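# Carry foam block from desk to recessed aisle-end shelf

## Task

Pick up the small foam block lying on the desk and set it down on a shelf belonging to the shelving section at the far end of the aisle that is set back deeper than the other sections. It must rest directly on the shelf board, not on top of a carton. The robot must not tip over or finish leaning; either one means failure.

## Robot and tools

ROBOT. A Hello Robot Stretch 4 with a single arm: an omni-wheel base, a lift that rides up a mast, a telescoping arm pointing forward, and a wrist with yaw, pitch and roll ending in a two-finger gripper. It stands about 1.6 m tall. No part of the base rim is more than 0.23 m from the base origin. Loose objects may now and then get a brief nudge from outside.

FRAMES. All positions are in metres. Base frame: origin on the floor beneath the base centre, x ahead, y to the left, z up. hand_pose is reported in this frame as a fixed point between the open fingertips, and the printed value can be somewhat wrong. The odometry frame is the base frame as it was when the scene began. base_odometry only integrates wheel rotation, so wheel slip shows up as travel. Its heading is in rad, left positive, wrapping at ±3.142.

move. Each call carries at most one action and must include "blocking": false, or it is refused. It returns in about 0.5 s while the robot keeps going. An action contains "base", "joints" or both, optionally with "speeds", "pace" or "contact_limits". The alternative is {"end_of_arm": "enable_torque"} on its own, which re-powers any wrist or gripper motor that switched off and makes it hold its current position. The motions in an action all start together and may finish at different times. A later move overrides only the joints it names, and the base if it names the base. Everything else keeps running.
- base: a single object holding an offset, not a goal position. It is measured from where the base last reported itself, or from its current position if the previous result showed a move still running. translate_m is a straight drive, forward positive, -2 to 2 m. strafe_m is a sideways slide, left positive, -2 to 2 m. rotate_rad turns on the spot, counter-clockwise from above positive, -3.2 to 3.2 rad. Only translate_m and strafe_m may be combined, giving one straight diagonal run with no turning.
- joints: a single object for the one arm, with absolute targets keyed by name. lift_m 0 to 1.2 m. arm_m 0 to 0.55 m of extension. wrist_yaw_rad -1.134 to 4.276: 0 points ahead, positive turns left, 3.14 is folded back, and above 3.4 it may collide with the arm. wrist_pitch_rad -1.117 to 4.259: 0 is level and 1.57 points down. wrist_roll_rad -1.117 to 4.259: 0 keeps the fingers level, and positive turns clockwise as seen from behind. gripper_m -0.038 to 0.141 m: the fingertip gap, accurate only to about 0.015; at -0.02 or less the fingers squeeze against each other. Done tolerances are ±0.004 for lift, arm and gripper and ±0.02 for wrist joints. A joint target outside its range is clipped and reported. Any other out-of-range number gets the call refused, and an unknown key makes it invalid.
- pace: "slow", "default", "fast" or "max". speeds: per-joint top speed for lift_m, arm_m and the wrist joints, not gripper_m. When the lift is above 0.2 m, base speed is reduced.
- contact_limits: 0 (gentlest) to 1 for arm_m, lift_m, translate_m, strafe_m and rotate_rad. Set each one only in the same action as its own command. The default is 0.5. A base limit stays in force until the next action that names base. Even at 0 the arm needs a firm push of 15–40 N to stop. If you are carrying about 1 kg, keep the lift limit at 0.15 or higher.
- cameras: a list drawn from head_camera (420x560), head_left_camera and head_right_camera (fisheye, 420x672), wrist_camera (616x392), or "all". Omitting it means all cameras, and [] means none.
No action runs past 15 s, and a move times out at 14 s.

wait(seconds 0–10, cameras) commands nothing new and returns early once motion has settled. wait(0) shows an "earlier move" line. stop(cameras) brakes every running motion and re-brakes slack wheels. Its "stop:" line tells you whether they are holding. zoom_image(camera, region [x0,y0,x1,y1] in pixels, at most 504x504) enlarges part of that camera's most recent image. finished_scene(scene) takes the current scene's number and ends the scene for good. The block has to stay in place after the robot lets go.

RESULTS. "move" reads "done", or else the most serious status. base_status and joint_status give per-motion outcomes: done, moving, off_target, stopped, contact_stop, time_out, limit_stop_at_own_body, limit_stop_at_tilt, torque_fault. Any stop you did not ask for, or any refusal, cancels the remaining move, wait and finished_scene calls in that reply. on_its_own reports what the robot did by itself: joints holding, slack or switched off, and "held at" targets. lidar_m gives 12 distances, one per 30° sector, starting straight ahead and going counter-clockwise (4th left, 7th behind, 10th right). "-" means nothing seen or closer than 0.25 m. Table tops are detected; glass and thin legs may be missed. wrist_depth_mm is a 7x7 grid of depths from 100 to 2000 mm, listed from the top left; "-" means invalid or closer than about 200 mm. base_tilt is in degrees, forward and right positive, with an offset of up to ~3°. turned_by_wheels vs turned_by_imu: a gap of more than ~0.1 rad over one move points to slipping or a collision. motor_effort is in % with the peak in brackets. servo_current is in mA. A firm grip raises the gripper's current when closing to 0.015 or more.

GRIPPING. Close to a value more than 0.015 below the object's width; about 0.06 below helps it resist a tug. The position reading does not prove you are holding anything, so check the current or the camera.

AVOID. Self-collision: the gripper above the base with lift below ~0.2 (0.45 if pointing down); tilting up together with a roll; yaw+pitch below about -1.1. At startup the wrist is folded back, so unfold it before tilting or rolling. Tipping: more than 6° of lean freezes the lift, arm and wheels, and a heavy load on an extended arm can topple the robot. Avoid dropping, hitting hard or shoving, and do not release the block while it is still moving. The simulation keeps running while you think, so a move in progress carries on.

Each tool is called as name([rows], argument=value, ...), one row to a line, values as JSON.

## Session

move(blocking=false)

Scene clock: 0.00 s.
base_odometry: x=+0.000 y=+0.000 heading=+0.000
turned_by_wheels: +0.000
turned_by_imu: +0.000
base_tilt: forward=+0.4 right=+1.5
lidar_m: 1.23 1.23 1.41 2.40 1.42 1.83 2.96 2.95 1.60 1.35 1.35 1.48
base_status: not commanded
joint_positions: lift_m=+0.140 arm_m=+0.002 wrist_yaw_rad=+3.046 wrist_pitch_rad=+0.002 wrist_roll_rad=+0.000 gripper_m=+0.056
joint_status: not commanded
measured_speeds: all 0
motor_effort: lift_m=+20 arm_m=-4 wheel_0=+0 wheel_1=+0 wheel_2=+0
servo_current: wrist_yaw_rad=33 wrist_pitch_rad=33 wrist_roll_rad=26 gripper_m=46
hand_pose: x=-0.1056 y=+0.1144 z=+0.3181 quat_wxyz=(+0.048, -0.001, +0.000, +0.999) (m; base frame)
wrist_depth_mm: 136 139 - - - - - / 114 140 - - - - - / 123 150 - - - - - / 137 192 - - - - - / - - - - - 1921 - / 1118 1138 196 1008 1078 1205 1205 / 798 723 831 152 759 866 854
pictures: head_camera, head_left_camera, head_right_camera, wrist_camera

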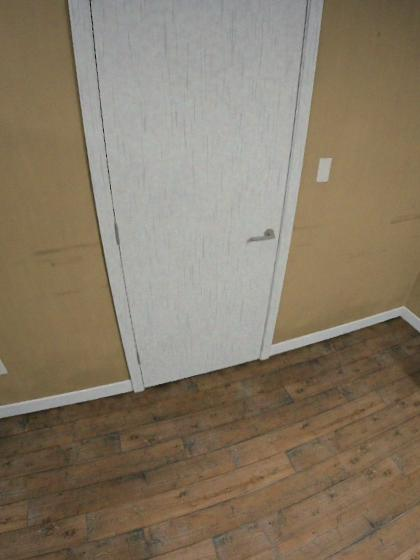

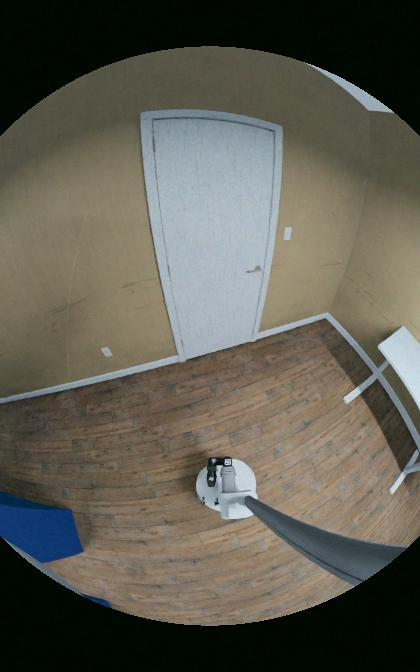

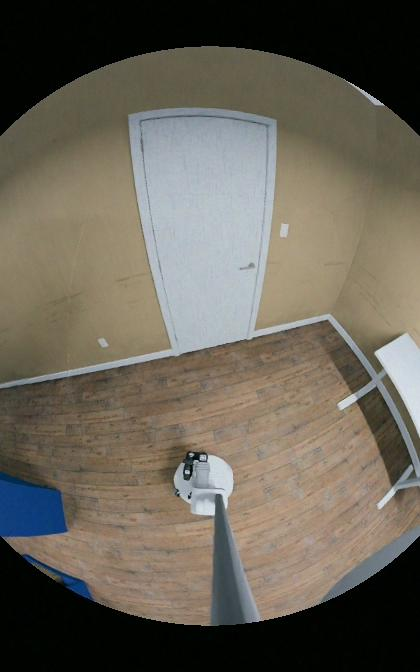

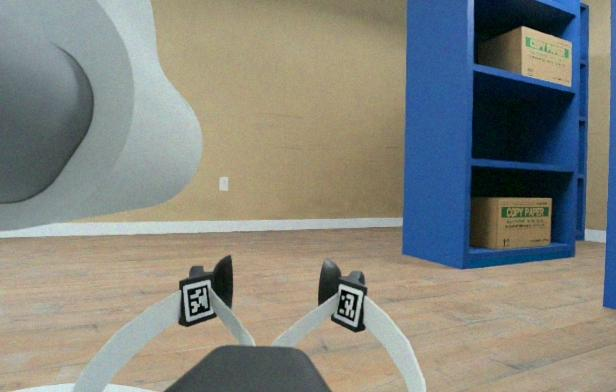

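move(base={"rotate_rad": -1.57}, blocking=false, cameras=[])

wait(seconds=4)

Scene clock: 3.87 s.
move: moving
base_odometry: x=+0.000 y=+0.000 heading=-0.261
turned_by_wheels: -0.261
turned_by_imu: -0.258
base_tilt: forward=+0.4 right=+1.4
lidar_m: 1.31 1.22 1.30 1.75 1.42 1.50 2.01 2.94 3.04 1.42 1.32 1.91
base_status: rotate_rad moving
joint_positions: lift_m=+0.140 arm_m=+0.002 wrist_yaw_rad=+3.046 wrist_pitch_rad=+0.002 wrist_roll_rad=+0.000 gripper_m=+0.056
joint_status: not commanded
measured_speeds: translate_m=+0.001 strafe_m=-0.001 rotate_rad=-0.990 lift_m=+0.000 arm_m=+0.000 wrist_yaw_rad=+0.000 wrist_pitch_rad=+0.000 wrist_roll_rad=+0.000
motor_effort: lift_m=+20(20) arm_m=-4(4) wheel_0=+6(7) wheel_1=+7(7) wheel_2=+7(8)
servo_current: wrist_yaw_rad=39(46) wrist_pitch_rad=39(52) wrist_roll_rad=26(33) gripper_m=39(52)
hand_pose: x=-0.1056 y=+0.1144 z=+0.3181 quat_wxyz=(+0.048, -0.001, +0.000, +0.999)
wrist_depth_mm: 135 140 - - - - - / 113 140 - - - - - / 123 150 - - - - - / 137 192 - - - - - / 1983 - - - - - - / 1118 1138 196 991 1098 1205 1098 / 798 715 831 153 750 866 854

Scene clock: 5.43 s.
earlier move: done
base_odometry: x=+0.000 y=+0.000 heading=-1.570
turned_by_wheels: -1.309
turned_by_imu: -1.293
base_tilt: forward=+0.2 right=+1.4
lidar_m: 1.33 1.34 1.46 1.25 1.24 1.46 2.48 1.41 1.84 2.96 2.93 1.56
base_status: done
joint_positions: lift_m=+0.140 arm_m=+0.002 wrist_yaw_rad=+3.046 wrist_pitch_rad=+0.002 wrist_roll_rad=+0.000 gripper_m=+0.056
joint_status: not commanded
measured_speeds: all 0
motor_effort: lift_m=+20(20) arm_m=-4(4) wheel_0=+3(7) wheel_1=+0(9) wheel_2=+1(8)
servo_current: wrist_yaw_rad=39(46) wrist_pitch_rad=33(52) wrist_roll_rad=26(33) gripper_m=39(52)
hand_pose: x=-0.1056 y=+0.1144 z=+0.3181 quat_wxyz=(+0.048, -0.001, +0.000, +0.999)
wrist_depth_mm: 136 140 - - - - - / 115 140 - - - - - / 121 153 - - - - - / 138 205 - - - - - / - - - - 1983 - - / 1098 1118 196 1008 1098 1182 1078 / 798 715 831 152 750 854 854
wait: 1.57 of 4 s (the move ended)
pictures: head_camera, head_left_camera, head_right_camera, wrist_camera

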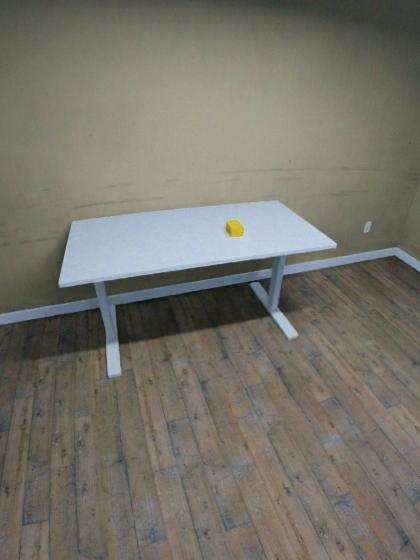

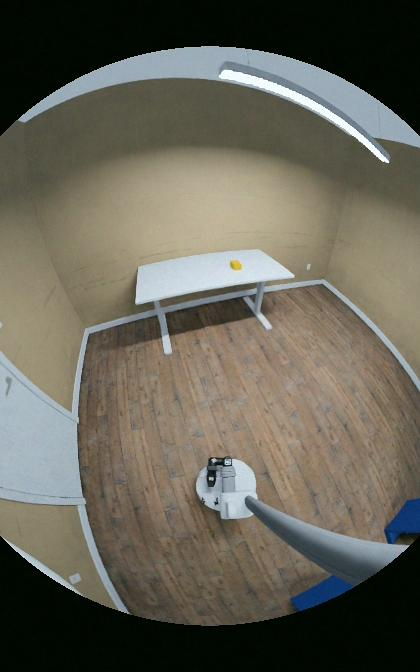

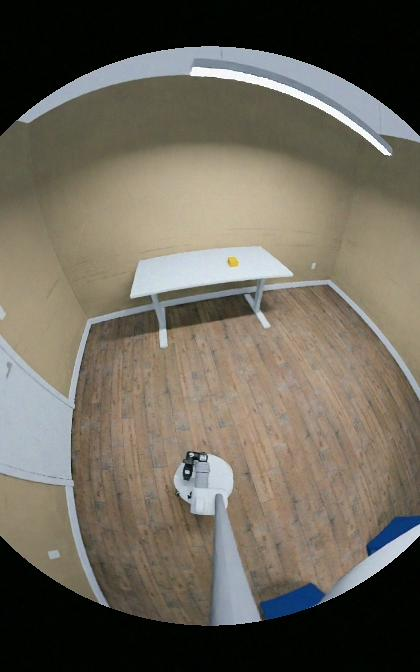

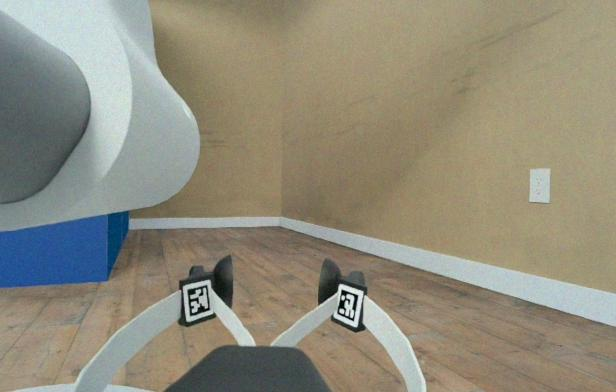

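move(base={"rotate_rad": 0.27}, joints={"lift_m": 0.95, "gripper_m": 0.13}, blocking=false, cameras=[])

wait(seconds=6, cameras=["head_camera"])

zoom_image(camera="head_camera", region=[200, 160, 400, 300])

move(joints={"wrist_yaw_rad": 0.0}, blocking=false, cameras=[])

wait(seconds=4, cameras=["wrist_camera"])

Scene clock: 28.17 s.
move: moving
base_odometry: x=+0.000 y=+0.000 heading=-1.350
turned_by_wheels: +0.220
turned_by_imu: +0.216
base_tilt: forward=+0.4 right=+1.5
lidar_m: 1.32 1.43 1.32 1.23 1.27 1.70 1.43 1.47 1.91 2.92 3.01 1.44
base_status: rotate_rad moving
joint_positions: lift_m=+0.179 arm_m=+0.002 wrist_yaw_rad=+3.046 wrist_pitch_rad=+0.002 wrist_roll_rad=+0.000 gripper_m=+0.076
joint_status: lift_m moving; gripper_m moving
measured_speeds: translate_m=-0.002 strafe_m=+0.000 rotate_rad=+0.479 lift_m=+0.149 arm_m=+0.000 wrist_yaw_rad=+0.000 wrist_pitch_rad=+0.000 wrist_roll_rad=+0.000
motor_effort: lift_m=+27(27) arm_m=-4(4) wheel_0=-4(7) wheel_1=-1(6) wheel_2=-2(7)
servo_current: wrist_yaw_rad=39(46) wrist_pitch_rad=46(52) wrist_roll_rad=26(39) gripper_m=98(104)
hand_pose: x=-0.1056 y=+0.1144 z=+0.3570 quat_wxyz=(+0.048, -0.001, +0.000, +0.999)
wrist_depth_mm: 136 140 - - - - - / 115 140 - - - - - / 124 152 - - - - - / 137 182 - - - - - / - - - - - 1863 - / 1205 1118 198 1281 194 1308 1182 / 866 750 904 149 820 878 931

Scene clock: 31.63 s.
earlier move: done
base_odometry: x=+0.000 y=+0.000 heading=-1.300
turned_by_wheels: +0.050
turned_by_imu: +0.049
base_tilt: forward=+0.4 right=+1.5
lidar_m: 1.34 1.87 1.29 1.23 1.27 1.80 1.43 1.48 2.02 2.95 3.05 1.42
base_status: done
joint_positions: lift_m=+0.950 arm_m=+0.002 wrist_yaw_rad=+3.046 wrist_pitch_rad=+0.002 wrist_roll_rad=+0.000 gripper_m=+0.130
joint_status: all done
measured_speeds: all 0
motor_effort: lift_m=+24(28) arm_m=-4(4) wheel_0=-3(7) wheel_1=+1(6) wheel_2=-1(7)
servo_current: wrist_yaw_rad=26(52) wrist_pitch_rad=46(52) wrist_roll_rad=33(39) gripper_m=39(104)
hand_pose: x=-0.1056 y=+0.1144 z=+1.1273 quat_wxyz=(+0.048, -0.001, +0.000, +0.999)
wrist_depth_mm: 136 140 - - - - - / 114 140 - - - - - / 123 147 - - - - - / 137 180 - - - - - / - - - - - - - / - 191 1576 - 216 - - / - - - - - - -
wait: 3.47 of 6 s (the move ended)

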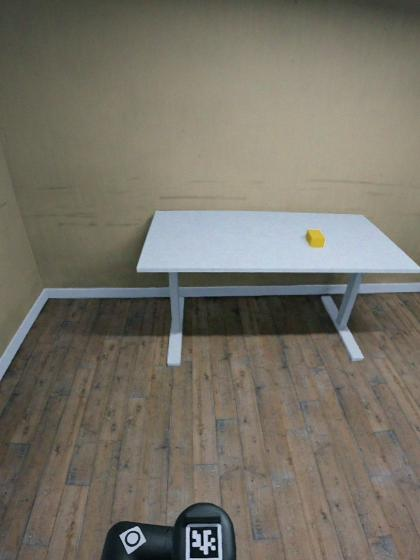

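Scaled by 2.520 (camera's finer frame: 1200x1600).

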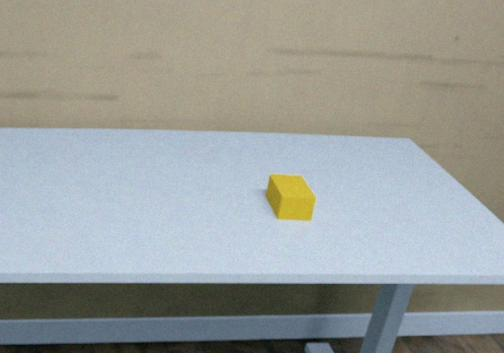

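Scene clock: 32.13 s.
move: moving
base_odometry: x=+0.000 y=+0.000 heading=-1.300
turned_by_wheels: +0.000
turned_by_imu: +0.000
base_tilt: forward=+0.4 right=+1.4
lidar_m: 1.34 1.83 1.30 1.21 1.30 1.79 1.42 1.47 1.99 2.93 3.03 1.41
base_status: not commanded
joint_positions: lift_m=+0.950 arm_m=+0.002 wrist_yaw_rad=+2.446 wrist_pitch_rad=+0.002 wrist_roll_rad=+0.000 gripper_m=+0.130
joint_status: wrist_yaw_rad moving
measured_speeds: translate_m=+0.000 strafe_m=+0.000 rotate_rad=+0.000 lift_m=+0.000 arm_m=+0.000 wrist_yaw_rad=-1.813 wrist_pitch_rad=+0.000 wrist_roll_rad=+0.000
motor_effort: lift_m=+24(24) arm_m=-4(4) wheel_0=-3(3) wheel_1=+1(1) wheel_2=-1(1)
servo_current: wrist_yaw_rad=91(130) wrist_pitch_rad=39(46) wrist_roll_rad=26(33) gripper_m=39(52)
hand_pose: x=+0.0077 y=+0.2519 z=+1.1273 quat_wxyz=(+0.341, -0.001, +0.000, +0.940)
wrist_depth_mm: - - - - - - - / - - - - - - - / - - - - - - - / - - - - - - - / - - - - - - - / - - - - 195 - - / - - - - - - -

Scene clock: 33.93 s.
earlier move: done
base_odometry: x=+0.000 y=+0.000 heading=-1.300
turned_by_wheels: +0.000
turned_by_imu: +0.000
base_tilt: forward=+0.4 right=+1.3
lidar_m: 1.34 1.85 1.29 1.24 1.32 1.77 1.42 1.47 2.00 2.96 3.06 1.39
base_status: not commanded
joint_positions: lift_m=+0.950 arm_m=+0.002 wrist_yaw_rad=+0.003 wrist_pitch_rad=+0.002 wrist_roll_rad=+0.000 gripper_m=+0.130
joint_status: all done
measured_speeds: all 0
motor_effort: lift_m=+24(24) arm_m=-4(4) wheel_0=-3(3) wheel_1=+1(1) wheel_2=-1(1)
servo_current: wrist_yaw_rad=33(130) wrist_pitch_rad=39(52) wrist_roll_rad=33(33) gripper_m=46(52)
hand_pose: x=+0.4619 y=-0.0864 z=+1.1273 quat_wxyz=(+1.000, +0.000, +0.001, +0.002)
wrist_depth_mm: - - - - - - - / 1863 - - - - - - / 1921 - - - - - - / 1921 - - - - - - / 1983 - - - - - - / 1983 188 171 - 195 - - / 1863 - - - - - -
wait: 1.80 of 4 s (the move ended)
wrist_camera: T_world_to_cam=[[-0.0444966, -0.998062, 0.0434965, -0.137494], [-0.0246502, -0.0424295, -0.998795, 1.18667], [0.998705, -0.0455152, -0.0227145, -0.209974], [0, 0, 0, 1]] pos_world=[0.232835, -0.0964349, 1.18645]

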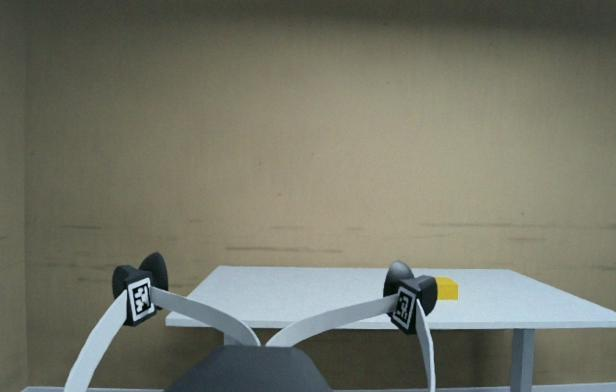

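move(base={"translate_m": 0.68, "strafe_m": -0.58}, joints={"wrist_pitch_rad": 0.6}, blocking=false, cameras=[])

wait(seconds=8, cameras=["head_camera", "wrist_camera"])

zoom_image(camera="head_camera", region=[120, 150, 320, 400])

Scene clock: 48.73 s.
move: moving
base_odometry: x=-0.014 y=-0.031 heading=-1.300
turned_by_wheels: +0.000
turned_by_imu: -0.001
base_tilt: forward=+0.3 right=+1.3
lidar_m: 1.31 1.85 1.31 1.24 1.29 1.80 1.45 1.50 2.06 2.92 3.01 1.38
base_status: translate_m moving; strafe_m moving
joint_positions: lift_m=+0.950 arm_m=+0.002 wrist_yaw_rad=+0.003 wrist_pitch_rad=+0.543 wrist_roll_rad=+0.000 gripper_m=+0.130
joint_status: wrist_pitch_rad moving
measured_speeds: translate_m=+0.099 strafe_m=-0.086 rotate_rad=-0.003 lift_m=+0.000 arm_m=+0.000 wrist_yaw_rad=+0.000 wrist_pitch_rad=+0.976 wrist_roll_rad=+0.000
motor_effort: lift_m=+24(24) arm_m=-4(4) wheel_0=+9(9) wheel_1=-3(4) wheel_2=-9(9)
servo_current: wrist_yaw_rad=26(46) wrist_pitch_rad=33(72) wrist_roll_rad=33(33) gripper_m=46(52)
hand_pose: x=+0.4204 y=-0.0866 z=+0.9788 quat_wxyz=(+0.963, +0.000, +0.268, +0.002)
wrist_depth_mm: - - - - - - - / - - - - - - - / - - - - - - - / - - - - - - - / 1756 1808 1808 1808 1863 1863 1921 / 1464 204 1366 1576 202 1537 1537 / 1255 1255 1308 - 1336 1308 1336

Scene clock: 52.63 s.
earlier move: done
base_odometry: x=-0.377 y=-0.810 heading=-1.300
turned_by_wheels: +0.000
turned_by_imu: -0.002
base_tilt: forward=+0.3 right=+1.5
lidar_m: 0.66 0.72 0.98 1.81 1.91 2.59 2.11 2.18 2.48 2.35 2.17 0.70
base_status: done
joint_positions: lift_m=+0.950 arm_m=+0.002 wrist_yaw_rad=+0.003 wrist_pitch_rad=+0.599 wrist_roll_rad=+0.000 gripper_m=+0.130
joint_status: all done
measured_speeds: all 0
motor_effort: lift_m=+24(24) arm_m=-4(4) wheel_0=+1(10) wheel_1=-3(7) wheel_2=-1(9)
servo_current: wrist_yaw_rad=33(52) wrist_pitch_rad=26(72) wrist_roll_rad=33(39) gripper_m=52(52)
hand_pose: x=+0.4116 y=-0.0866 z=+0.9651 quat_wxyz=(+0.955, -0.001, +0.295, +0.002)
wrist_depth_mm: - - - - - - - / - - - - - - - / - - - - - - - / - - - - - - - / 1576 1618 1661 1618 1661 1618 1661 / 1336 205 1308 1430 203 1397 1430 / 1182 1182 1229 - 1255 1205 1255
wait: 3.90 of 8 s (the move ended)
wrist_camera: T_world_to_cam=[[-0.011792, -0.997947, 0.0629485, -0.165073], [-0.582199, -0.0443296, -0.811837, 1.07237], [0.812961, -0.0462218, -0.580481, 0.451301], [0, 0, 0, 1]] pos_world=[0.255498, -0.096336, 1.14295]

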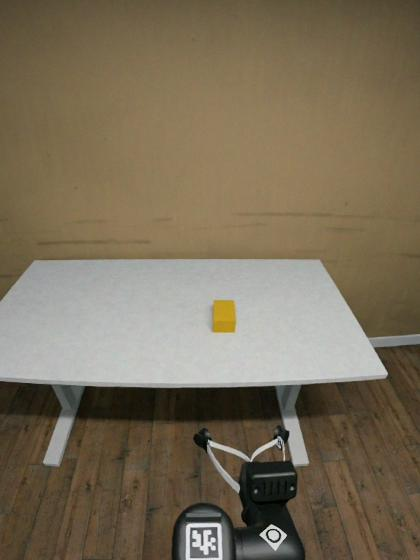

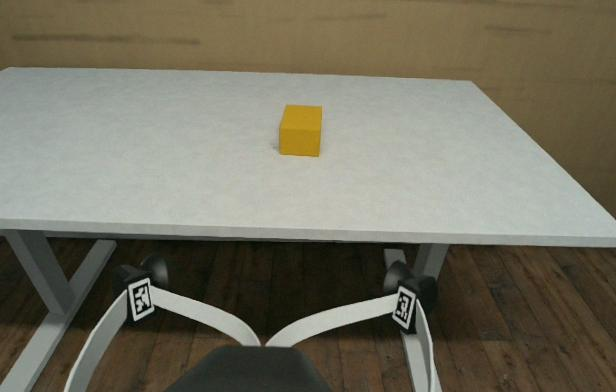

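Scaled by 2.016 (camera's finer frame: 1200x1600).

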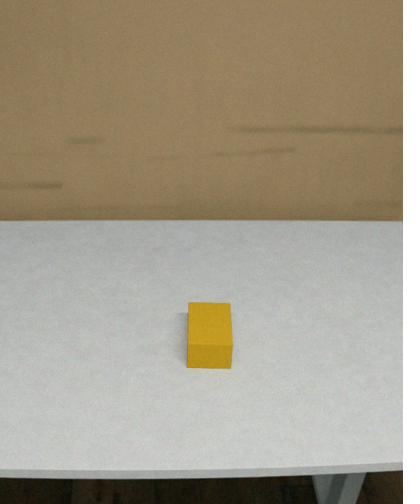

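move(base={"translate_m": 0.12, "strafe_m": -0.02}, joints={"arm_m": 0.36}, blocking=false, cameras=[])

wait(seconds=8, cameras=["head_camera", "wrist_camera"])

Scene clock: 63.90 s.
move: moving
base_odometry: x=-0.373 y=-0.843 heading=-1.300
turned_by_wheels: +0.000
turned_by_imu: -0.001
base_tilt: forward=+0.4 right=+1.5
lidar_m: 0.64 0.66 0.94 1.80 1.90 2.62 2.16 2.21 2.47 2.34 2.13 0.65
base_status: translate_m moving; strafe_m moving
joint_positions: lift_m=+0.950 arm_m=+0.054 wrist_yaw_rad=+0.003 wrist_pitch_rad=+0.599 wrist_roll_rad=+0.000 gripper_m=+0.130
joint_status: arm_m moving
measured_speeds: translate_m=+0.124 strafe_m=-0.019 rotate_rad=-0.006 lift_m=+0.000 arm_m=+0.198 wrist_yaw_rad=+0.000 wrist_pitch_rad=+0.000 wrist_roll_rad=+0.000
motor_effort: lift_m=+24(24) arm_m=+9(9) wheel_0=+8(8) wheel_1=+5(5) wheel_2=-8(9)
servo_current: wrist_yaw_rad=46(46) wrist_pitch_rad=39(52) wrist_roll_rad=26(33) gripper_m=46(52)
hand_pose: x=+0.4638 y=-0.0867 z=+0.9651 quat_wxyz=(+0.955, +0.000, +0.295, +0.001)
wrist_depth_mm: - - - - - - - / - - - - - - - / - - - - - - - / - - - - - - - / - - - - - - - / 1281 205 1336 1464 202 1430 1430 / 1160 1160 1229 - 1255 1229 1255

Scene clock: 65.57 s.
earlier move: done
base_odometry: x=-0.364 y=-0.931 heading=-1.300
turned_by_wheels: +0.000
turned_by_imu: +0.000
base_tilt: forward=+0.3 right=+1.3
lidar_m: 0.52 0.57 0.79 1.81 1.93 2.62 2.22 2.28 2.44 2.32 0.80 0.57
base_status: done
joint_positions: lift_m=+0.950 arm_m=+0.360 wrist_yaw_rad=+0.003 wrist_pitch_rad=+0.599 wrist_roll_rad=+0.000 gripper_m=+0.130
joint_status: all done
measured_speeds: all 0
motor_effort: lift_m=+24(24) arm_m=+6(9) wheel_0=+1(8) wheel_1=+2(5) wheel_2=-1(11)
servo_current: wrist_yaw_rad=33(46) wrist_pitch_rad=33(59) wrist_roll_rad=26(33) gripper_m=39(59)
hand_pose: x=+0.7691 y=-0.0867 z=+0.9651 quat_wxyz=(+0.955, +0.000, +0.295, +0.001)
wrist_depth_mm: - - - - - - - / - - - - - - - / - - - - - - - / - - - - - - - / - - - - - - - / - 188 182 377 195 - - / - - - - - - -
wait: 1.67 of 8 s (the move ended)
wrist_camera: T_world_to_cam=[[-0.0120067, -0.997942, 0.0629813, -0.160762], [-0.58232, -0.0442247, -0.811756, 1.2805], [0.812871, -0.0464218, -0.580591, 0.160828], [0, 0, 0, 1]] pos_world=[0.612998, -0.0963356, 1.14295]

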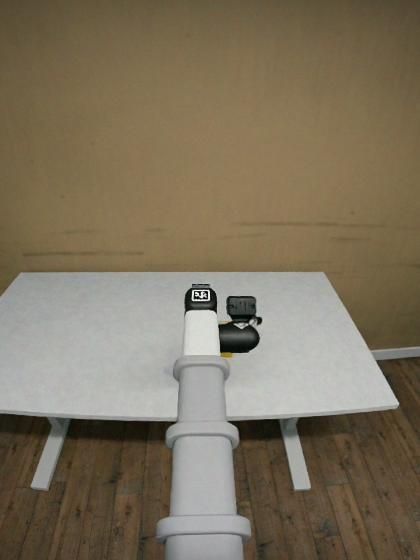

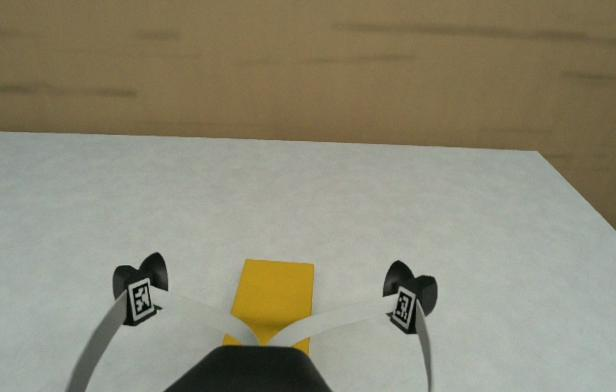

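move(joints={"arm_m": 0.45, "lift_m": 0.85}, blocking=false, cameras=[])

wait(seconds=4, cameras=["wrist_camera", "head_right_camera"])

Scene clock: 75.00 s.
move: moving
base_odometry: x=-0.364 y=-0.931 heading=-1.300
turned_by_wheels: +0.000
turned_by_imu: -0.001
base_tilt: forward=+0.4 right=+1.5
lidar_m: 0.55 0.60 0.79 1.83 1.94 2.64 2.23 2.28 2.44 2.31 0.78 0.57
base_status: not commanded
joint_positions: lift_m=+0.911 arm_m=+0.412 wrist_yaw_rad=+0.003 wrist_pitch_rad=+0.599 wrist_roll_rad=+0.000 gripper_m=+0.130
joint_status: lift_m moving; arm_m moving
measured_speeds: translate_m=+0.000 strafe_m=+0.000 rotate_rad=+0.000 lift_m=-0.149 arm_m=+0.181 wrist_yaw_rad=+0.000 wrist_pitch_rad=+0.000 wrist_roll_rad=+0.000
motor_effort: lift_m=+13(22) arm_m=+7(9) wheel_0=+1(1) wheel_1=+2(2) wheel_2=-1(1)
servo_current: wrist_yaw_rad=33(46) wrist_pitch_rad=39(52) wrist_roll_rad=26(33) gripper_m=46(52)
hand_pose: x=+0.8209 y=-0.0867 z=+0.9267 quat_wxyz=(+0.955, +0.000, +0.295, +0.001)
wrist_depth_mm: - - - - - - - / - - - - - - - / - - - - - - - / - - - - - - - / - - - - - - - / - 188 182 334 196 - - / - - - - - - -

Scene clock: 75.93 s.
earlier move: done
base_odometry: x=-0.364 y=-0.931 heading=-1.300
turned_by_wheels: +0.000
turned_by_imu: +0.000
base_tilt: forward=+0.2 right=+1.4
lidar_m: 0.54 0.56 0.80 1.84 1.93 2.64 2.23 2.26 2.44 2.33 0.81 0.57
base_status: not commanded
joint_positions: lift_m=+0.850 arm_m=+0.450 wrist_yaw_rad=+0.003 wrist_pitch_rad=+0.599 wrist_roll_rad=+0.000 gripper_m=+0.130
joint_status: all done
measured_speeds: all 0
motor_effort: lift_m=+14(22) arm_m=+6(9) wheel_0=+1(1) wheel_1=+2(2) wheel_2=-1(1)
servo_current: wrist_yaw_rad=33(46) wrist_pitch_rad=39(59) wrist_roll_rad=33(33) gripper_m=39(52)
hand_pose: x=+0.8590 y=-0.0867 z=+0.8659 quat_wxyz=(+0.955, +0.000, +0.295, +0.001)
wrist_depth_mm: - - - - - - - / - - - - - - - / - - - - - - - / - - - - - - - / - - - - - - - / - 188 247 256 195 - - / - - 225 - - - -
wait: 0.93 of 4 s (the move ended)
pictures: head_right_camera, wrist_camera
wrist_camera: T_world_to_cam=[[-0.0120067, -0.997942, 0.0629813, -0.153434], [-0.58232, -0.0442247, -0.811756, 1.25238], [0.812871, -0.0464218, -0.580591, 0.0300754], [0, 0, 0, 1]] pos_world=[0.702998, -0.0963356, 1.04375]

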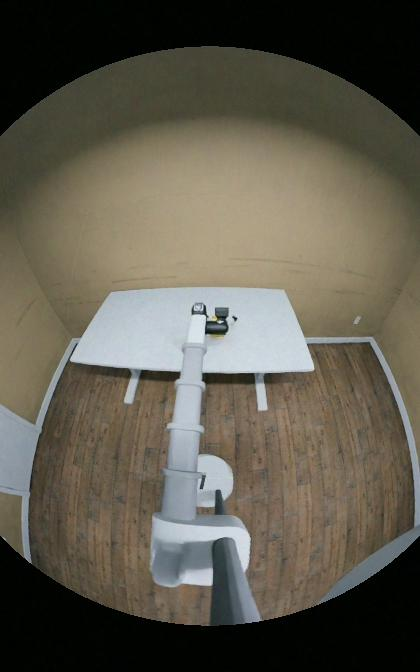

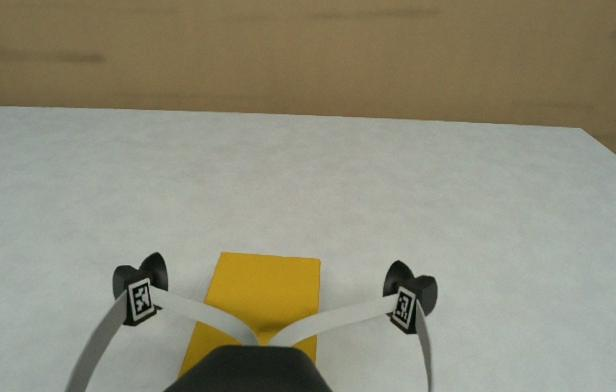

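move(joints={"lift_m": 0.8}, pace="slow", contact_limits={"lift_m": 0.3}, blocking=false, cameras=[])

wait(seconds=3, cameras=["wrist_camera"])

move(joints={"gripper_m": 0.02}, blocking=false, cameras=[])

wait(seconds=3, cameras=["wrist_camera"])

Scene clock: 85.40 s.
move: moving
base_odometry: x=-0.364 y=-0.931 heading=-1.300
turned_by_wheels: +0.000
turned_by_imu: -0.001
base_tilt: forward=+0.3 right=+1.4
lidar_m: 0.55 0.58 0.80 1.84 1.92 2.63 2.24 2.29 2.43 2.33 0.80 0.56
base_status: not commanded
joint_positions: lift_m=+0.824 arm_m=+0.450 wrist_yaw_rad=+0.003 wrist_pitch_rad=+0.599 wrist_roll_rad=+0.000 gripper_m=+0.130
joint_status: lift_m moving
measured_speeds: translate_m=+0.000 strafe_m=+0.000 rotate_rad=+0.000 lift_m=-0.099 arm_m=+0.000 wrist_yaw_rad=+0.000 wrist_pitch_rad=+0.000 wrist_roll_rad=+0.000
motor_effort: lift_m=+12(15) arm_m=+6(7) wheel_0=+1(1) wheel_1=+2(2) wheel_2=-1(1)
servo_current: wrist_yaw_rad=33(46) wrist_pitch_rad=26(52) wrist_roll_rad=26(33) gripper_m=39(52)
contact_limits: lift_m 0.3
hand_pose: x=+0.8590 y=-0.0867 z=+0.8398 quat_wxyz=(+0.955, +0.000, +0.295, +0.001)
wrist_depth_mm: - - - - - - - / - - - - - - - / - - - - - - - / - - - - - - - / - - 259 268 - - - / - 188 213 230 195 - - / - - 202 - - - -

Scene clock: 86.20 s.
earlier move: done
base_odometry: x=-0.364 y=-0.931 heading=-1.300
turned_by_wheels: +0.000
turned_by_imu: +0.000
base_tilt: forward=+0.3 right=+1.3
lidar_m: 0.55 0.58 0.80 1.83 1.92 2.61 2.24 2.27 2.44 2.33 0.80 0.57
base_status: not commanded
joint_positions: lift_m=+0.800 arm_m=+0.450 wrist_yaw_rad=+0.003 wrist_pitch_rad=+0.599 wrist_roll_rad=+0.000 gripper_m=+0.130
joint_status: all done
measured_speeds: all 0
motor_effort: lift_m=+14(15) arm_m=+6(7) wheel_0=+1(1) wheel_1=+2(2) wheel_2=-1(1)
servo_current: wrist_yaw_rad=33(46) wrist_pitch_rad=26(52) wrist_roll_rad=26(33) gripper_m=46(52)
contact_limits: lift_m 0.3
hand_pose: x=+0.8590 y=-0.0867 z=+0.8159 quat_wxyz=(+0.955, +0.000, +0.295, +0.001)
wrist_depth_mm: - - - - - - - / - - - - - - - / - - - - - - - / - - - - - - - / - - 227 237 - - - / - 186 194 196 196 - - / - 172 172 - - - -
wait: 0.80 of 3 s (the move ended)
wrist_camera: T_world_to_cam=[[-0.0120067, -0.997942, 0.0629813, -0.150285], [-0.58232, -0.0442247, -0.811756, 1.2118], [0.812871, -0.0464218, -0.580591, 0.0010459], [0, 0, 0, 1]] pos_world=[0.702998, -0.0963356, 0.993754]

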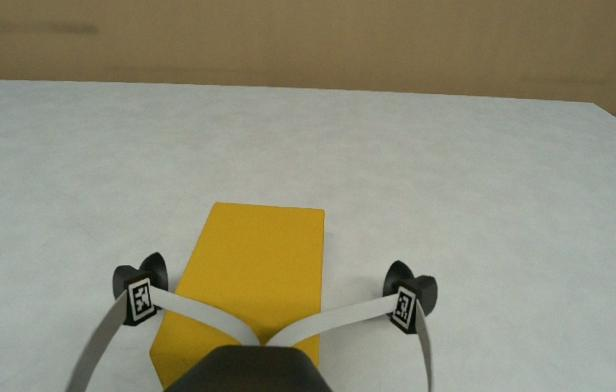

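Scene clock: 86.70 s.
move: moving
base_odometry: x=-0.364 y=-0.931 heading=-1.300
turned_by_wheels: +0.000
turned_by_imu: +0.000
base_tilt: forward=+0.4 right=+1.3
lidar_m: 0.54 0.57 0.79 1.82 1.95 2.63 2.23 2.29 2.41 2.32 0.80 0.58
base_status: not commanded
joint_positions: lift_m=+0.800 arm_m=+0.450 wrist_yaw_rad=+0.003 wrist_pitch_rad=+0.599 wrist_roll_rad=+0.000 gripper_m=+0.116
joint_status: gripper_m moving
measured_speeds: all 0
motor_effort: lift_m=+13(14) arm_m=+6(7) wheel_0=+1(1) wheel_1=+2(2) wheel_2=-1(1)
servo_current: wrist_yaw_rad=39(46) wrist_pitch_rad=39(52) wrist_roll_rad=26(33) gripper_m=78(104)
contact_limits: lift_m 0.3
hand_pose: x=+0.8590 y=-0.0867 z=+0.8159 quat_wxyz=(+0.955, +0.000, +0.295, +0.001)
wrist_depth_mm: - - - - - - - / - - - - - - - / - - - - - - - / - - - - - - - / - - 227 236 - - - / - 186 194 195 192 - - / - 171 172 - - - -

Scene clock: 88.17 s.
earlier move: done
base_odometry: x=-0.364 y=-0.931 heading=-1.300
turned_by_wheels: +0.000
turned_by_imu: +0.000
base_tilt: forward=+0.3 right=+1.4
lidar_m: 0.55 0.59 0.80 1.84 1.93 2.65 2.22 2.28 2.45 2.33 0.80 0.58
base_status: not commanded
joint_positions: lift_m=+0.800 arm_m=+0.450 wrist_yaw_rad=+0.003 wrist_pitch_rad=+0.600 wrist_roll_rad=+0.000 gripper_m=+0.021
joint_status: all done
measured_speeds: all 0
motor_effort: lift_m=+14(14) arm_m=+6(7) wheel_0=+1(1) wheel_1=+2(2) wheel_2=-1(1)
servo_current: wrist_yaw_rad=39(46) wrist_pitch_rad=39(52) wrist_roll_rad=26(33) gripper_m=124(241)
contact_limits: lift_m 0.3
hand_pose: x=+0.8590 y=-0.0867 z=+0.8159 quat_wxyz=(+0.955, +0.000, +0.295, +0.001)
wrist_depth_mm: - - - - - - - / - - - - - - - / - - - - - - - / - - - - - - - / - - 212 214 - - - / - 175 181 183 182 - - / - - 156 160 - - -
wait: 1.47 of 3 s (the move ended)
wrist_camera: T_world_to_cam=[[-0.0119987, -0.997942, 0.0629834, -0.150292], [-0.582386, -0.0442273, -0.811708, 1.21179], [0.812824, -0.0464201, -0.580657, 0.00114536], [0, 0, 0, 1]] pos_world=[0.702998, -0.0963356, 0.993754]

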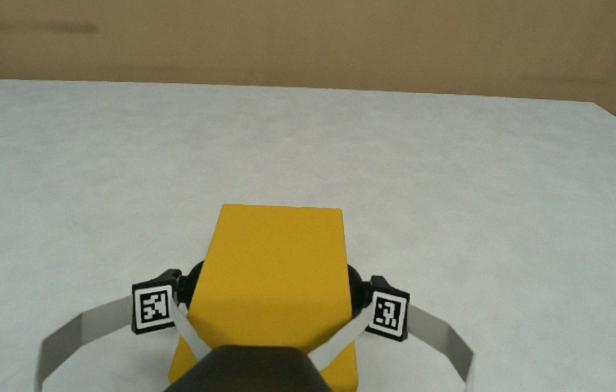

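move(joints={"lift_m": 0.95, "arm_m": 0.1}, blocking=false, cameras=[])

wait(seconds=1.5, cameras=["wrist_camera"])

move(base={"translate_m": -0.75}, joints={"arm_m": 0.0}, blocking=false, cameras=[])

wait(seconds=6, cameras=[])

move(base={"rotate_rad": -1.85}, blocking=false, cameras=[])

wait(seconds=6)

Scene clock: 97.27 s.
move: moving
base_odometry: x=-0.364 y=-0.931 heading=-1.300
turned_by_wheels: +0.000
turned_by_imu: -0.001
base_tilt: forward=+0.5 right=+1.5
lidar_m: 0.56 0.59 0.77 1.84 1.94 2.64 2.23 2.29 2.43 2.32 0.79 0.59
base_status: not commanded
joint_positions: lift_m=+0.839 arm_m=+0.398 wrist_yaw_rad=+0.003 wrist_pitch_rad=+0.600 wrist_roll_rad=+0.000 gripper_m=+0.021
joint_status: lift_m moving; arm_m moving
measured_speeds: translate_m=+0.000 strafe_m=+0.000 rotate_rad=+0.000 lift_m=+0.149 arm_m=-0.198 wrist_yaw_rad=+0.000 wrist_pitch_rad=+0.000 wrist_roll_rad=+0.000
motor_effort: lift_m=+27(27) arm_m=-6(8) wheel_0=+1(1) wheel_1=+2(2) wheel_2=-1(1)
servo_current: wrist_yaw_rad=33(39) wrist_pitch_rad=33(52) wrist_roll_rad=26(33) gripper_m=117(130)
hand_pose: x=+0.8070 y=-0.0867 z=+0.8543 quat_wxyz=(+0.955, +0.000, +0.295, +0.001)
wrist_depth_mm: - - - - - - - / - - - - - - - / - - - - - - - / - - - 241 - - - / - - 212 214 - - - / - 176 181 183 182 - - / - - 156 160 - - -

Scene clock: 98.77 s.
earlier move: moving
base_odometry: x=-0.364 y=-0.931 heading=-1.300
turned_by_wheels: +0.000
turned_by_imu: +0.000
base_tilt: forward=+0.3 right=+1.4
lidar_m: 0.54 0.59 0.81 1.83 1.94 2.63 2.24 2.27 2.45 2.33 0.80 0.59
base_status: not commanded
joint_positions: lift_m=+0.950 arm_m=+0.100 wrist_yaw_rad=+0.003 wrist_pitch_rad=+0.600 wrist_roll_rad=+0.000 gripper_m=+0.021
joint_status: lift_m moving; arm_m moving
measured_speeds: all 0
motor_effort: lift_m=+24(27) arm_m=-5(10) wheel_0=+1(1) wheel_1=+2(2) wheel_2=-1(1)
servo_current: wrist_yaw_rad=33(46) wrist_pitch_rad=33(52) wrist_roll_rad=20(33) gripper_m=117(130)
hand_pose: x=+0.5095 y=-0.0867 z=+0.9650 quat_wxyz=(+0.955, +0.000, +0.295, +0.001)
wrist_depth_mm: - - - - - - - / - - - - - - - / - - - - - - - / - - - - - - - / - - 212 214 - - - / - 175 181 183 183 - - / 1118 1118 156 160 - 1160 -
wait: 1.50 s; no rest
wrist_camera: T_world_to_cam=[[-0.0120477, -0.997947, 0.0629049, -0.163771], [-0.5825, -0.0441285, -0.811632, 1.12918], [0.812742, -0.0464204, -0.580772, 0.372045], [0, 0, 0, 1]] pos_world=[0.353398, -0.0963355, 1.14285]

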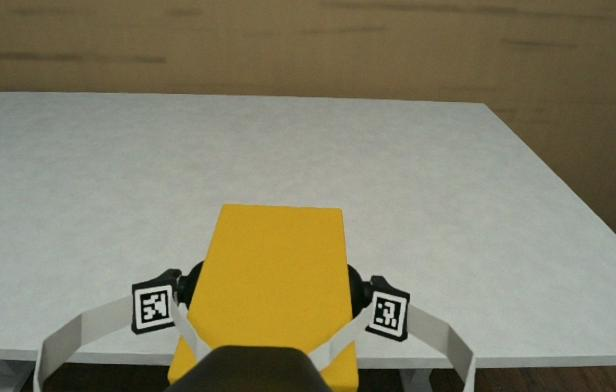

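Scene clock: 99.27 s.
move: moving
base_odometry: x=-0.373 y=-0.900 heading=-1.300
turned_by_wheels: +0.000
turned_by_imu: +0.000
base_tilt: forward=+0.4 right=+1.4
lidar_m: 0.58 0.61 0.85 1.81 1.96 2.65 2.18 2.27 2.42 2.33 2.06 0.61
base_status: translate_m moving
joint_positions: lift_m=+0.950 arm_m=+0.048 wrist_yaw_rad=+0.003 wrist_pitch_rad=+0.600 wrist_roll_rad=+0.000 gripper_m=+0.021
joint_status: lift_m moving; arm_m moving
joint sent to its limit — arm_m, lower limit.
measured_speeds: translate_m=-0.123 strafe_m=+0.000 rotate_rad=-0.002 lift_m=+0.000 arm_m=-0.195 wrist_yaw_rad=+0.000 wrist_pitch_rad=+0.000 wrist_roll_rad=+0.000
motor_effort: lift_m=+26(26) arm_m=-7(10) wheel_0=-7(7) wheel_1=-4(6) wheel_2=+9(10)
servo_current: wrist_yaw_rad=26(39) wrist_pitch_rad=33(39) wrist_roll_rad=26(33) gripper_m=117(130)
hand_pose: x=+0.4571 y=-0.0867 z=+0.9650 quat_wxyz=(+0.955, +0.000, +0.295, +0.001)
wrist_depth_mm: - - - - - - - / - - - - - - - / - - - - - - - / - - - 241 - - - / - - 212 214 - - - / - 176 181 183 182 - - / 1160 1205 157 160 - 1160 1255

Scene clock: 102.77 s.
earlier move: done
base_odometry: x=-0.565 y=-0.209 heading=-1.300
turned_by_wheels: +0.000
turned_by_imu: +0.000
base_tilt: forward=+0.3 right=+1.3
lidar_m: 1.27 1.36 1.92 1.83 1.95 1.55 1.47 1.55 2.46 2.34 2.42 1.35
base_status: done
joint_positions: lift_m=+0.950 arm_m=+0.002 wrist_yaw_rad=+0.003 wrist_pitch_rad=+0.600 wrist_roll_rad=+0.000 gripper_m=+0.021
joint_status: all done
joint sent to its limit — arm_m, lower limit.
measured_speeds: all 0
motor_effort: lift_m=+24(26) arm_m=-6(10) wheel_0=-1(8) wheel_1=-1(7) wheel_2=+0(11)
servo_current: wrist_yaw_rad=33(52) wrist_pitch_rad=46(59) wrist_roll_rad=26(33) gripper_m=124(130)
hand_pose: x=+0.4117 y=-0.0867 z=+0.9650 quat_wxyz=(+0.955, +0.000, +0.295, +0.001)
wrist_depth_mm: - - - - - - - / - - - - - - - / - - - - - - - / 1921 1983 1983 - 1983 - - / 1576 1576 220 214 1661 1708 1708 / 1366 179 181 183 182 1464 1430 / 1138 1182 156 160 1229 1160 1255
wait: 3.50 of 6 s (the move ended)

Scene clock: 103.27 s.
move: moving
base_odometry: x=-0.565 y=-0.209 heading=-1.529
turned_by_wheels: -0.229
turned_by_imu: -0.226
base_tilt: forward=+0.2 right=+1.5
lidar_m: 1.29 1.29 1.53 1.84 1.85 2.21 1.47 1.58 1.73 2.35 2.35 2.41
base_status: rotate_rad moving
joint_positions: lift_m=+0.950 arm_m=+0.002 wrist_yaw_rad=+0.003 wrist_pitch_rad=+0.600 wrist_roll_rad=+0.000 gripper_m=+0.021
joint_status: not commanded
measured_speeds: translate_m=-0.002 strafe_m=-0.002 rotate_rad=-0.869 lift_m=+0.000 arm_m=+0.000 wrist_yaw_rad=+0.000 wrist_pitch_rad=+0.000 wrist_roll_rad=+0.000
motor_effort: lift_m=+24(24) arm_m=-6(6) wheel_0=+6(7) wheel_1=+9(9) wheel_2=+6(8)
servo_current: wrist_yaw_rad=33(39) wrist_pitch_rad=39(46) wrist_roll_rad=20(33) gripper_m=111(130)
hand_pose: x=+0.4117 y=-0.0867 z=+0.9650 quat_wxyz=(+0.955, +0.000, +0.295, +0.001)
wrist_depth_mm: - - - - - - - / - - - - - - - / - - - - - - - / 1808 1921 1983 - - - - / 1618 1576 220 214 1708 1708 1708 / 1366 179 181 184 182 1464 1464 / 1138 1205 156 160 1229 1138 1281

Scene clock: 105.10 s.
earlier move: done
base_odometry: x=-0.565 y=-0.209 heading=+3.133
turned_by_wheels: -1.621
turned_by_imu: -1.601
base_tilt: forward=+0.3 right=+1.4
lidar_m: 2.36 2.36 2.51 1.29 1.31 1.52 1.84 1.82 2.14 1.46 1.56 1.67
base_status: done
joint_positions: lift_m=+0.950 arm_m=+0.002 wrist_yaw_rad=+0.003 wrist_pitch_rad=+0.600 wrist_roll_rad=+0.000 gripper_m=+0.021
joint_status: not commanded
measured_speeds: all 0
motor_effort: lift_m=+24(24) arm_m=-6(6) wheel_0=+2(7) wheel_1=+1(9) wheel_2=+0(8)
servo_current: wrist_yaw_rad=39(52) wrist_pitch_rad=39(59) wrist_roll_rad=20(33) gripper_m=111(137)
hand_pose: x=+0.4117 y=-0.0867 z=+0.9650 quat_wxyz=(+0.955, +0.000, +0.295, +0.001)
wrist_depth_mm: - - - - - - - / - - - - - - - / - - - - - - - / 1983 1983 1921 1921 - - - / 1576 1576 220 215 1661 1708 - / 1336 179 181 184 182 1499 1430 / 1138 1205 156 160 1255 1160 1255
wait: 1.83 of 6 s (the move ended)
pictures: head_camera, head_left_camera, head_right_camera, wrist_camera
wrist_camera: T_world_to_cam=[[-0.0120477, -0.997947, 0.0629049, -0.164948], [-0.5825, -0.0441285, -0.811632, 1.07227], [0.812742, -0.0464204, -0.580772, 0.45145], [0, 0, 0, 1]] pos_world=[0.255698, -0.0963355, 1.14285]

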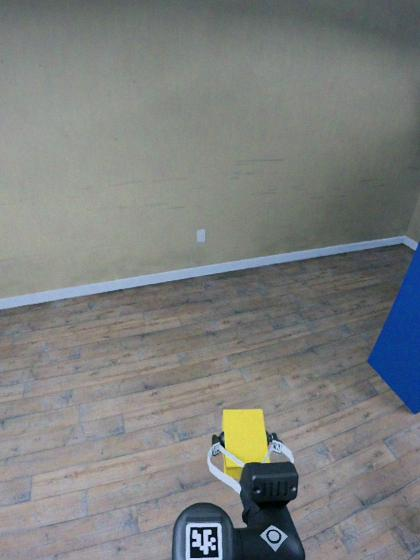

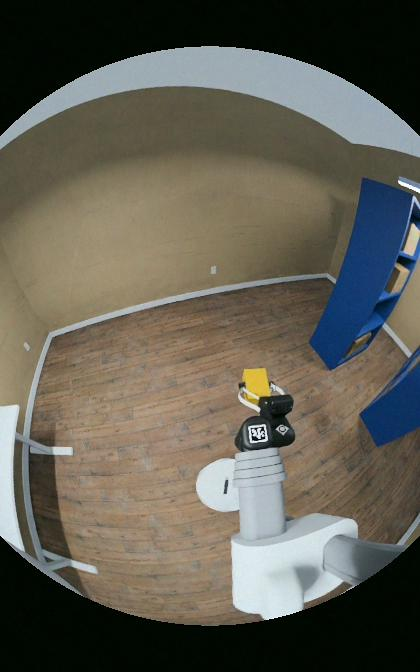

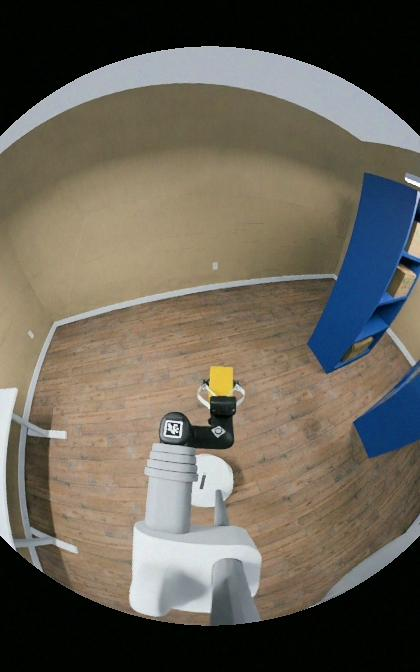

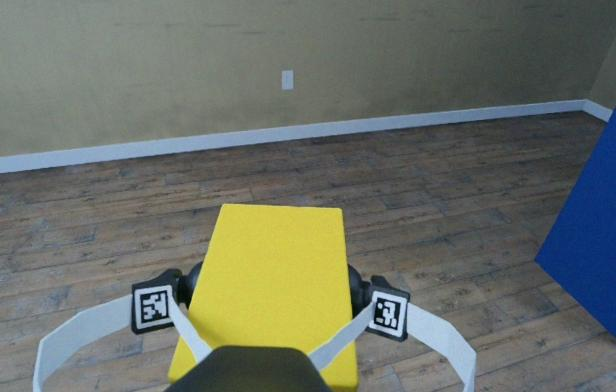

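move(base={"rotate_rad": -1.2}, blocking=false, cameras=[])

wait(seconds=6, cameras=["head_camera","head_left_camera","head_right_camera"])

Scene clock: 109.33 s.
move: moving
base_odometry: x=-0.565 y=-0.209 heading=+2.904
turned_by_wheels: -0.229
turned_by_imu: -0.226
base_tilt: forward=+0.3 right=+1.4
lidar_m: 2.45 2.33 2.45 1.35 1.29 1.38 1.90 1.82 1.92 1.52 1.44 1.56
base_status: rotate_rad moving
joint_positions: lift_m=+0.950 arm_m=+0.002 wrist_yaw_rad=+0.003 wrist_pitch_rad=+0.600 wrist_roll_rad=+0.000 gripper_m=+0.021
joint_status: not commanded
measured_speeds: translate_m=+0.001 strafe_m=+0.001 rotate_rad=-0.873 lift_m=+0.000 arm_m=+0.000 wrist_yaw_rad=+0.000 wrist_pitch_rad=+0.000 wrist_roll_rad=+0.000
motor_effort: lift_m=+24(24) arm_m=-6(6) wheel_0=+5(8) wheel_1=+5(7) wheel_2=+7(7)
servo_current: wrist_yaw_rad=39(46) wrist_pitch_rad=46(52) wrist_roll_rad=26(33) gripper_m=124(130)
hand_pose: x=+0.4117 y=-0.0867 z=+0.9650 quat_wxyz=(+0.955, +0.000, +0.295, +0.001)
wrist_depth_mm: - - - - - - - / - - - - - - - / - - - - - - - / 1983 1983 1983 1983 - - - / 1618 1618 220 214 1661 1618 - / 1366 179 181 183 182 1464 1430 / 1138 1182 156 160 1182 1138 1255

Scene clock: 110.77 s.
earlier move: done
base_odometry: x=-0.565 y=-0.209 heading=+1.934
turned_by_wheels: -0.971
turned_by_imu: -0.959
base_tilt: forward=+0.2 right=+1.5
lidar_m: 1.46 1.57 2.40 2.37 2.54 1.30 1.32 1.40 1.85 1.81 1.98 1.49
base_status: done
joint_positions: lift_m=+0.950 arm_m=+0.002 wrist_yaw_rad=+0.003 wrist_pitch_rad=+0.600 wrist_roll_rad=+0.000 gripper_m=+0.021
joint_status: not commanded
measured_speeds: all 0
motor_effort: lift_m=+24(24) arm_m=-6(6) wheel_0=+2(8) wheel_1=+0(8) wheel_2=+1(7)
servo_current: wrist_yaw_rad=39(52) wrist_pitch_rad=26(52) wrist_roll_rad=26(39) gripper_m=117(130)
hand_pose: x=+0.4117 y=-0.0867 z=+0.9650 quat_wxyz=(+0.955, +0.000, +0.295, +0.001)
wrist_depth_mm: - - - - - - - / - - - - - - - / - - - - - - - / 1921 - 1921 1983 - - - / 1576 1618 220 214 1618 1661 1708 / 1366 179 181 183 182 1464 1464 / 1138 1182 156 160 1205 1160 1281
wait: 1.43 of 6 s (the move ended)

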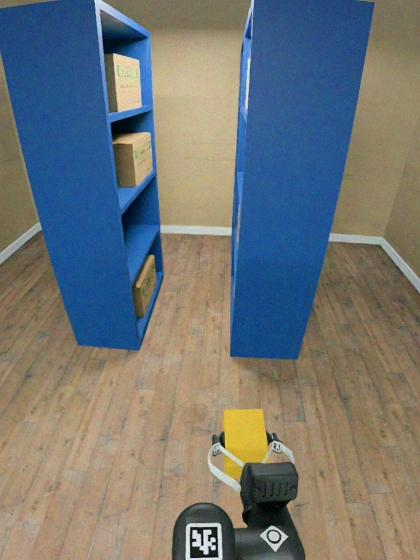

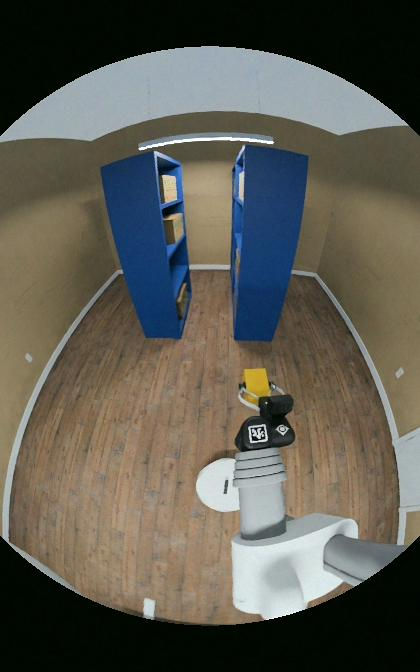

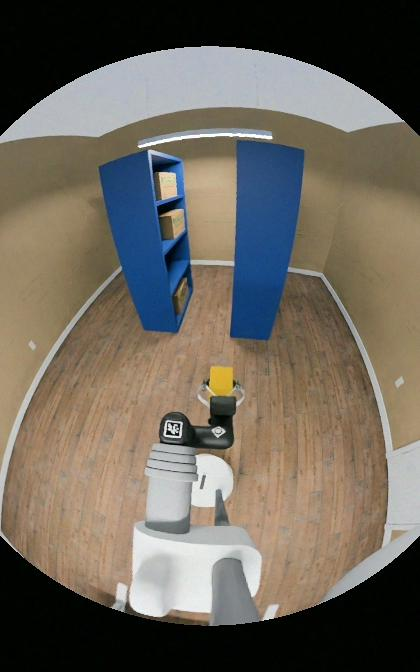

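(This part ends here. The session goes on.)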